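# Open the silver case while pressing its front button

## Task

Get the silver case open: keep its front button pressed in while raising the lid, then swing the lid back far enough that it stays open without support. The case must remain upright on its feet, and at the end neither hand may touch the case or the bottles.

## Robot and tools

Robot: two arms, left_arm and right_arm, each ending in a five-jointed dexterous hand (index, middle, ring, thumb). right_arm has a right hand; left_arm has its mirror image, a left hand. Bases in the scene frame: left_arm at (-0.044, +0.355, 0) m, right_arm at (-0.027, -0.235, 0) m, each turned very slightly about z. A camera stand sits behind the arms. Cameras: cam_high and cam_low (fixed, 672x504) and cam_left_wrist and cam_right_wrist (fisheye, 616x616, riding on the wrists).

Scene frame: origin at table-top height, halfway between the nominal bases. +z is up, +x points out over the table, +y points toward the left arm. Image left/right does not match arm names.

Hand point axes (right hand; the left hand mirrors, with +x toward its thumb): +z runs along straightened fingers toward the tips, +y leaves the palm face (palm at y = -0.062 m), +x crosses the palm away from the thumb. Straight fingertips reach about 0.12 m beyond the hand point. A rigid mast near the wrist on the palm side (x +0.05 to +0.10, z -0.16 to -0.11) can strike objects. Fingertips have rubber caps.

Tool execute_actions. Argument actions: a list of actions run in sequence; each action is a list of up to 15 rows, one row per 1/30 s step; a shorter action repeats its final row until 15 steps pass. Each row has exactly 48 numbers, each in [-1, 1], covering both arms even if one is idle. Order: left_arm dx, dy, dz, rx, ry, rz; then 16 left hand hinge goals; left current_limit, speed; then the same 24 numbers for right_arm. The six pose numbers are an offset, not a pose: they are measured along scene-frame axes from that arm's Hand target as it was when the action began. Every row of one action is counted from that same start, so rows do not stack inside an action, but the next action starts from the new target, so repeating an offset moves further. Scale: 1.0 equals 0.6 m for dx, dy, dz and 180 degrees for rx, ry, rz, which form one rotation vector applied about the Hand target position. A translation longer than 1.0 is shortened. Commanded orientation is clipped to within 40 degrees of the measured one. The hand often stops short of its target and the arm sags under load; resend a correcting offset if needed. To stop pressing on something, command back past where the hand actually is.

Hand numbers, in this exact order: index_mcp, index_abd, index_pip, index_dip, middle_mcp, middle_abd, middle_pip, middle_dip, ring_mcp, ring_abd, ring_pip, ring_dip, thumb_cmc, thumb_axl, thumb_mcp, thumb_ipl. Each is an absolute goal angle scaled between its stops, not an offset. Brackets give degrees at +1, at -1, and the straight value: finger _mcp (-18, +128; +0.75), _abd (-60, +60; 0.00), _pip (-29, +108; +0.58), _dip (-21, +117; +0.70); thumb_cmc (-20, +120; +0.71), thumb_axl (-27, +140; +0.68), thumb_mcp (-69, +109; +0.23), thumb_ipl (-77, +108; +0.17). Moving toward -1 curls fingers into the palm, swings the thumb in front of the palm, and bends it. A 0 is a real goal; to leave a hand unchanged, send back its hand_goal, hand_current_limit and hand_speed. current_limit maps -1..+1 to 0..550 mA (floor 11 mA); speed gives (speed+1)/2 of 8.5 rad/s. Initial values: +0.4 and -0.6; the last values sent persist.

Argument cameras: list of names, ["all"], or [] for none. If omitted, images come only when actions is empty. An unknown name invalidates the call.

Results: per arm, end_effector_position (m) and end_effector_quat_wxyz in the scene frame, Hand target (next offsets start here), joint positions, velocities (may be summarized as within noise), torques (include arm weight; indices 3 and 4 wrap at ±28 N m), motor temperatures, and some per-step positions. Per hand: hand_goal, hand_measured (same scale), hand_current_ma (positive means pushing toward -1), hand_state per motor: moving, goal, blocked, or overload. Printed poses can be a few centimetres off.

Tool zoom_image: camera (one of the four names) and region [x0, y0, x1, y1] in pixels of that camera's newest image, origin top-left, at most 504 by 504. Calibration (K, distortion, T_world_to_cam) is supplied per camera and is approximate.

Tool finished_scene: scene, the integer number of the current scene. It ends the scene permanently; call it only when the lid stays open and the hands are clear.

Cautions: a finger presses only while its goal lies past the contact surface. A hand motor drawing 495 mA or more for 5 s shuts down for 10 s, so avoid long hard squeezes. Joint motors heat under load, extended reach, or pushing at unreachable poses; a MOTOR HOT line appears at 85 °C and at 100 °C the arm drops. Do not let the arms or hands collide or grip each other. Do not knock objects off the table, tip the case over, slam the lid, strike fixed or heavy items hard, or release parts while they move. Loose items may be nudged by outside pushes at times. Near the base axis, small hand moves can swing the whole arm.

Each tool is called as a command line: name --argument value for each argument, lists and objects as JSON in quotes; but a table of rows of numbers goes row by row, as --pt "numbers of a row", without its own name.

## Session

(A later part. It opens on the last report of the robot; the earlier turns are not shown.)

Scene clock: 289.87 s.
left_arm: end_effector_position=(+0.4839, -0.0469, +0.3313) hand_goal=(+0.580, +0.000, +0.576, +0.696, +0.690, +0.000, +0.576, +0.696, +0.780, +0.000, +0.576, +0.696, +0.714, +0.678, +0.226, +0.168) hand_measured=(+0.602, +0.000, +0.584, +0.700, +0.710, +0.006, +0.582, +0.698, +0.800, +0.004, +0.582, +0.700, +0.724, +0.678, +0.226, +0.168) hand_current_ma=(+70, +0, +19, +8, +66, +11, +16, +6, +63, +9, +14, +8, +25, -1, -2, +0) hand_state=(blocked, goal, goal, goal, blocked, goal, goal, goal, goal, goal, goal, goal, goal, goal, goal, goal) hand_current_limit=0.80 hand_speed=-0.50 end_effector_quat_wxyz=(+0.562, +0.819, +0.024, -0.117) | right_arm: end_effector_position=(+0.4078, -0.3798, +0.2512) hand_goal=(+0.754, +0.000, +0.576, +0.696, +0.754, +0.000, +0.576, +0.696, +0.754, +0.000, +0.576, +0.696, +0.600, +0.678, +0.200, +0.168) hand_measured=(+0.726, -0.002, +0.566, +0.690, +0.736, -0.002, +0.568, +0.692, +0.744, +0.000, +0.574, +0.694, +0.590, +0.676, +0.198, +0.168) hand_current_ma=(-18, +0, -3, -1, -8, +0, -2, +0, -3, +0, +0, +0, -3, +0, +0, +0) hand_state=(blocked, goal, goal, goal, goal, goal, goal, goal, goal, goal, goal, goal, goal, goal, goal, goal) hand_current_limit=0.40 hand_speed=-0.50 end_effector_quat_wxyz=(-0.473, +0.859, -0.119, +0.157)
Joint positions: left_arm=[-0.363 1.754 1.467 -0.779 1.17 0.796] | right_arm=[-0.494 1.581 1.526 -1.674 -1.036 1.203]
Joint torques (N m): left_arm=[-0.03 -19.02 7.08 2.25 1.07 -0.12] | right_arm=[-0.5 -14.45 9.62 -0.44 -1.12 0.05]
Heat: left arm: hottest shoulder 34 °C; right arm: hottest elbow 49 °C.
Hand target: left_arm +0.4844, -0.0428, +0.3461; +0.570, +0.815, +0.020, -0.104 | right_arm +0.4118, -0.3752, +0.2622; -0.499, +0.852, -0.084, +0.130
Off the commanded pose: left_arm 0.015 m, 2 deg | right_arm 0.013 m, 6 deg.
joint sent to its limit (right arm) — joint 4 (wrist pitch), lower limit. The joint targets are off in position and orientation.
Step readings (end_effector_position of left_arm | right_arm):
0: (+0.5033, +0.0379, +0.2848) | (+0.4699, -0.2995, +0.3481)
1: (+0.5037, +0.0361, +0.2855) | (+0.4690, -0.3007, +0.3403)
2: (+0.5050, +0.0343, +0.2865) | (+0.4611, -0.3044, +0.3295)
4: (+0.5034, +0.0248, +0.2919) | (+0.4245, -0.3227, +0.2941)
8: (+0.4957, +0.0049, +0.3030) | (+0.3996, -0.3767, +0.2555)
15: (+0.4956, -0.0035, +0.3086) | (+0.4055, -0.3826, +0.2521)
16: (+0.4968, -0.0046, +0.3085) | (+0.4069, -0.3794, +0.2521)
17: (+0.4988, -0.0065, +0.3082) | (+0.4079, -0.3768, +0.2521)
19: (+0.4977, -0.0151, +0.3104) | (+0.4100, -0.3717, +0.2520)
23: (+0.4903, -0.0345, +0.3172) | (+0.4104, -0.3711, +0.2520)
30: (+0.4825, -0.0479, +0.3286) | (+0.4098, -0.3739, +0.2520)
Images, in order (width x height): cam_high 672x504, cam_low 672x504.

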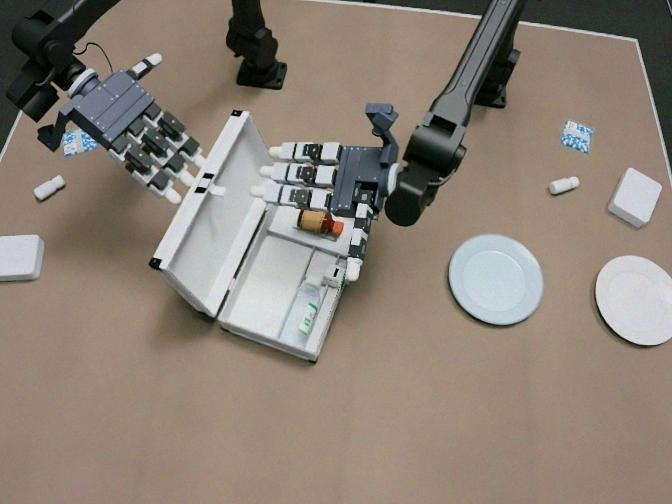

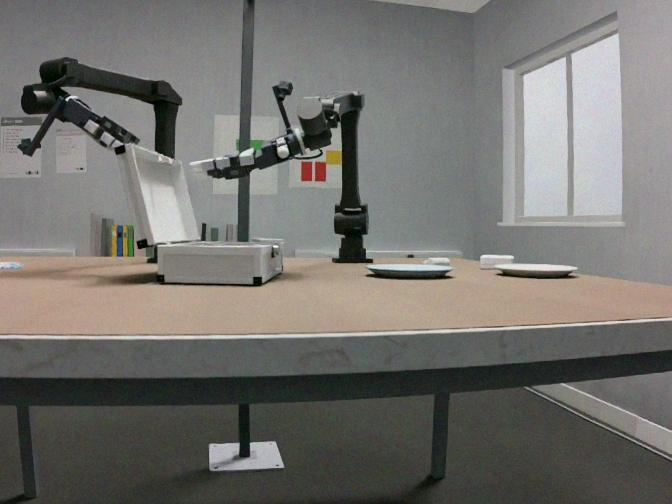

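execute_actions --actions '[[[0,0,0,0,0,0,0.58,0,0.576,0.696,0.69,0,0.576,0.696,0.78,0,0.576,0.696,0.714,0.677,0.226,0.168,0.8,-0.5,-0.015,-0.045,0,0,0,0,0.754,0,0.576,0.696,0.754,0,0.576,0.696,0.754,0,0.576,0.696,0.6,0.677,0.2,0.168,0.4,-0.5]]]' --cameras '["cam_low","cam_high"]'

zoom_image --camera "cam_low" --region '[60, 80, 360, 290]'

zoom_image --camera "cam_high" --region '[130, 60, 430, 370]'

Scene clock: 296.27 s.
left_arm: end_effector_position=(+0.4838, -0.0477, +0.3316) hand_goal=(+0.580, +0.000, +0.576, +0.696, +0.690, +0.000, +0.576, +0.696, +0.780, +0.000, +0.576, +0.696, +0.714, +0.678, +0.226, +0.168) hand_measured=(+0.602, +0.000, +0.584, +0.700, +0.710, +0.006, +0.582, +0.698, +0.800, +0.004, +0.582, +0.700, +0.724, +0.678, +0.226, +0.168) hand_current_ma=(+70, +0, +19, +8, +66, +11, +16, +6, +63, +9, +14, +8, +25, -1, -2, +0) hand_state=(blocked, goal, goal, goal, blocked, goal, goal, goal, goal, goal, goal, goal, goal, goal, goal, goal) hand_current_limit=0.80 hand_speed=-0.50 end_effector_quat_wxyz=(+0.562, +0.818, +0.023, -0.117) | right_arm: end_effector_position=(+0.4006, -0.4040, +0.2504) hand_goal=(+0.754, +0.000, +0.576, +0.696, +0.754, +0.000, +0.576, +0.696, +0.754, +0.000, +0.576, +0.696, +0.600, +0.678, +0.200, +0.168) hand_measured=(+0.732, -0.002, +0.570, +0.692, +0.738, -0.002, +0.568, +0.694, +0.744, +0.000, +0.574, +0.694, +0.590, +0.676, +0.198, +0.168) hand_current_ma=(-12, +0, -1, +0, -7, +0, -1, +0, -3, +0, +0, +0, -3, +0, +0, +0) hand_state=(blocked, goal, goal, goal, goal, goal, goal, goal, goal, goal, goal, goal, goal, goal, goal, goal) hand_current_limit=0.40 hand_speed=-0.50 end_effector_quat_wxyz=(-0.465, +0.858, -0.132, +0.173)
Joint positions: left_arm=[-0.364 1.754 1.467 -0.775 1.17 0.791] | right_arm=[-0.546 1.581 1.526 -1.674 -1.03 1.182]
Joint torques (N m): left_arm=[0.56 -19.08 7.13 2.35 1.06 -0.12] | right_arm=[-0.91 -14.74 9.59 -0.44 -0.63 -0.02]
Heat: left arm: hottest shoulder 34 °C; right arm: hottest elbow 49 °C.
Hand target: left_arm +0.4844, -0.0428, +0.3461; +0.570, +0.815, +0.020, -0.104 | right_arm +0.4028, -0.4022, +0.2622; -0.499, +0.852, -0.084, +0.130
Off the commanded pose: left_arm 0.015 m, 2 deg | right_arm 0.012 m, 8 deg.
joint sent to its limit (right arm) — joint 4 (wrist pitch), lower limit. The joint targets are off in position and orientation.
Step readings (end_effector_position of left_arm | right_arm):
0: (+0.4832, -0.0477, +0.3313) | (+0.4078, -0.3798, +0.2512)
1: (+0.4834, -0.0477, +0.3312) | (+0.4078, -0.3801, +0.2510)
2: (+0.4834, -0.0477, +0.3314) | (+0.4073, -0.3824, +0.2508)
4: (+0.4837, -0.0477, +0.3317) | (+0.4060, -0.3873, +0.2508)
8: (+0.4838, -0.0477, +0.3316) | (+0.4017, -0.4003, +0.2506)
15: (+0.4838, -0.0477, +0.3316) | (+0.4010, -0.4026, +0.2504)
Images, in order (width x height): cam_high 672x504, cam_low 672x504.

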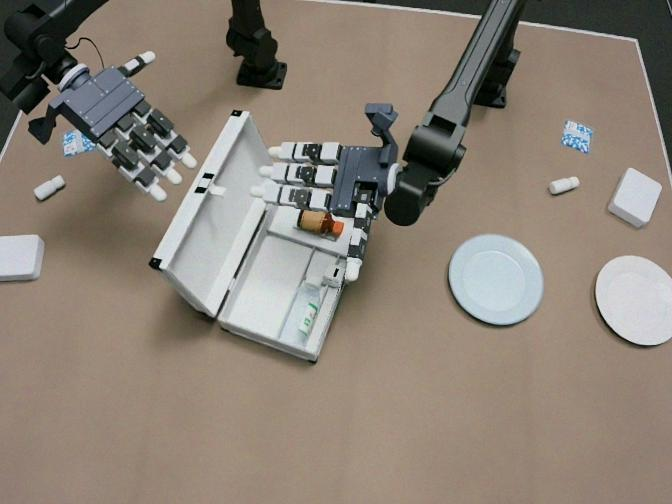

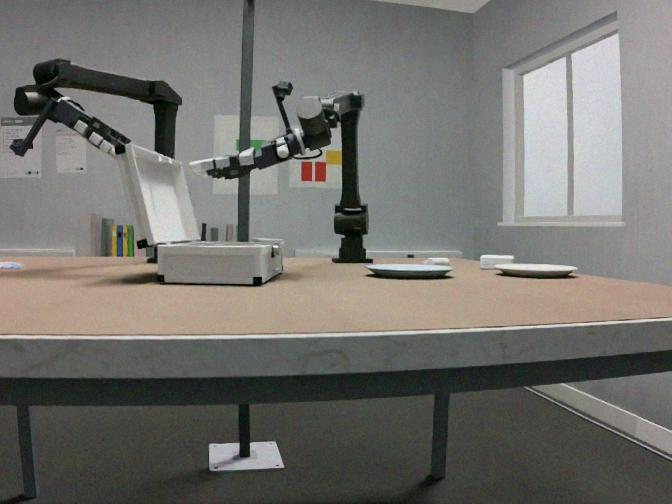

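Scaled by 1.680.

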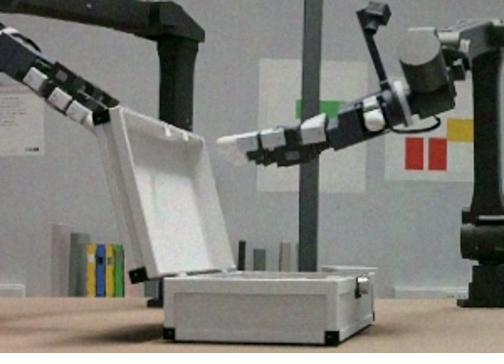

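Scaled by 1.626.

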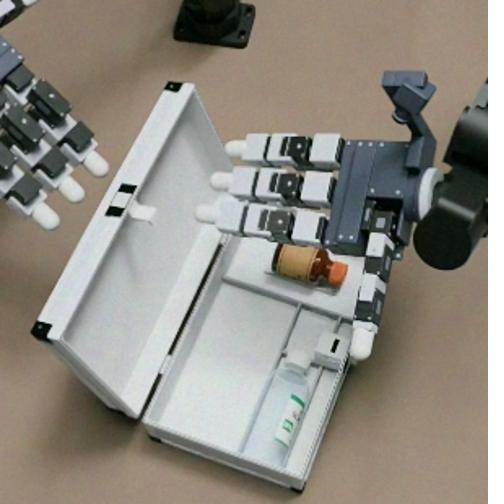

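The lid stays in place after the right hand moved back. I'll withdraw both hands.

execute_actions --actions '[[[0.03,0.13,0.05,0,0,0,0.58,0,0.576,0.696,0.69,0,0.576,0.696,0.78,0,0.576,0.696,0.714,0.677,0.226,0.168,0.4,-0.5,-0.02,-0.06,0.03,0,0,0,0.754,0,0.576,0.696,0.754,0,0.576,0.696,0.754,0,0.576,0.696,0.6,0.677,0.2,0.168,0.4,-0.5]],[[0.03,0.13,0.02,0,0,0,0.58,0,0.576,0.696,0.69,0,0.576,0.696,0.78,0,0.576,0.696,0.714,0.677,0.226,0.168,0.4,-0.5,0,0,0,0,0,0,0.754,0,0.576,0.696,0.754,0,0.576,0.696,0.754,0,0.576,0.696,0.6,0.677,0.2,0.168,0.4,-0.5]]]' --cameras '["cam_low","cam_high"]'

Scene clock: 302.27 s.
left_arm: end_effector_position=(+0.5122, +0.1116, +0.3719) hand_goal=(+0.580, +0.000, +0.576, +0.696, +0.690, +0.000, +0.576, +0.696, +0.780, +0.000, +0.576, +0.696, +0.714, +0.678, +0.226, +0.168) hand_measured=(+0.596, +0.000, +0.582, +0.700, +0.706, +0.002, +0.582, +0.698, +0.794, +0.002, +0.580, +0.700, +0.722, +0.678, +0.224, +0.168) hand_current_ma=(+50, +1, +15, +8, +47, +5, +12, +6, +42, +4, +10, +7, +19, -1, -5, +0) hand_state=(goal, goal, goal, goal, goal, goal, goal, goal, goal, goal, goal, goal, goal, goal, goal, goal) hand_current_limit=0.40 hand_speed=-0.50 end_effector_quat_wxyz=(+0.570, +0.812, +0.044, -0.120) | right_arm: end_effector_position=(+0.3822, -0.4373, +0.2551) hand_goal=(+0.754, +0.000, +0.576, +0.696, +0.754, +0.000, +0.576, +0.696, +0.754, +0.000, +0.576, +0.696, +0.600, +0.678, +0.200, +0.168) hand_measured=(+0.734, -0.002, +0.570, +0.692, +0.738, -0.002, +0.568, +0.694, +0.744, +0.000, +0.574, +0.694, +0.590, +0.676, +0.198, +0.168) hand_current_ma=(-10, +0, -1, +0, -6, +0, -1, +0, -3, +0, +0, +0, -3, +0, +0, +0) hand_state=(goal, goal, goal, goal, goal, goal, goal, goal, goal, goal, goal, goal, goal, goal, goal, goal) hand_current_limit=0.40 hand_speed=-0.50 end_effector_quat_wxyz=(-0.445, +0.860, -0.160, +0.191)
Joint positions: left_arm=[-0.075 1.813 1.673 -1.611 1.238 1.501] | right_arm=[-0.622 1.564 1.526 -1.674 -1.005 1.182]
Joint torques (N m): left_arm=[0.21 -16.62 10.47 -0.61 0.98 0.28] | right_arm=[-0.56 -14.56 12.19 -0.4 -0.66 0.06]
Heat: left arm: hottest shoulder 34 °C; right arm: hottest elbow 49 °C.
Hand target: left_arm +0.5204, +0.1132, +0.3881; +0.570, +0.815, +0.020, -0.104 | right_arm +0.3908, -0.4382, +0.2802; -0.499, +0.852, -0.084, +0.130
Off the commanded pose: left_arm 0.018 m, 3 deg | right_arm 0.027 m, 13 deg.
joint sent to its limit (right arm) — joint 4 (wrist pitch), lower limit. The joint targets are off in position and orientation.
Step readings (end_effector_position of left_arm | right_arm):
0: (+0.4838, -0.0477, +0.3316) | (+0.4006, -0.4040, +0.2504)
1: (+0.4836, -0.0432, +0.3323) | (+0.4002, -0.4041, +0.2498)
2: (+0.4802, -0.0370, +0.3339) | (+0.3980, -0.4078, +0.2495)
4: (+0.4862, -0.0111, +0.3333) | (+0.3936, -0.4160, +0.2509)
8: (+0.5081, +0.0431, +0.3359) | (+0.3836, -0.4349, +0.2545)
15: (+0.5050, +0.0492, +0.3501) | (+0.3828, -0.4360, +0.2551)
16: (+0.5021, +0.0484, +0.3531) | (+0.3828, -0.4360, +0.2551)
17: (+0.4990, +0.0522, +0.3561) | (+0.3831, -0.4354, +0.2551)
19: (+0.5003, +0.0710, +0.3607) | (+0.3831, -0.4354, +0.2551)
23: (+0.5165, +0.1174, +0.3719) | (+0.3834, -0.4348, +0.2551)
30: (+0.5201, +0.1267, +0.3776) | (+0.3831, -0.4354, +0.2551)
Images, in order (width x height): cam_high 672x504, cam_low 672x504.

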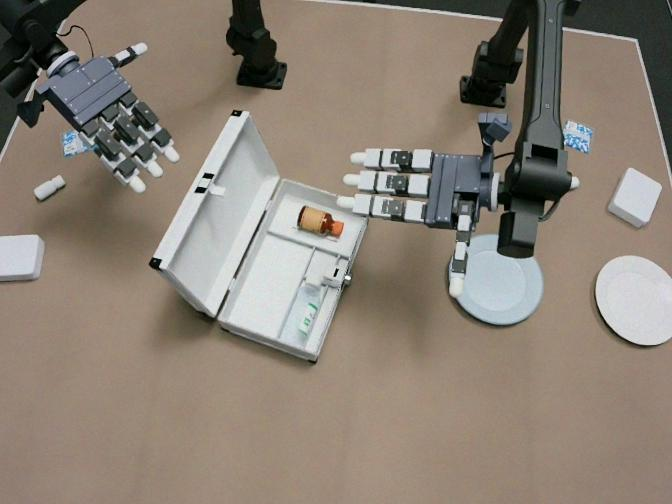

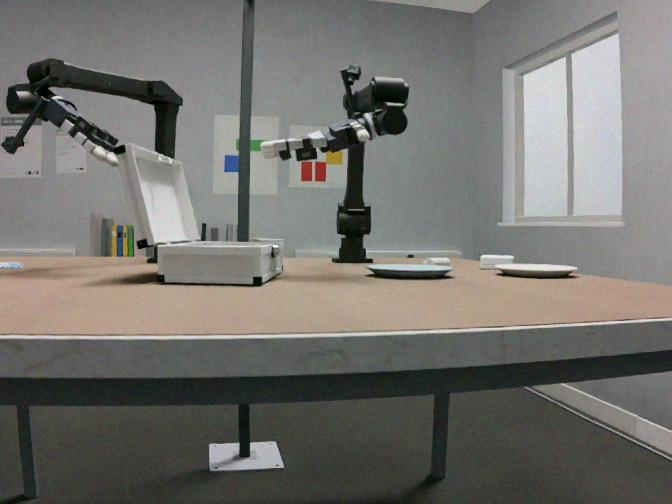

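finished_scene --scene 2

The scene is finished: the task was done.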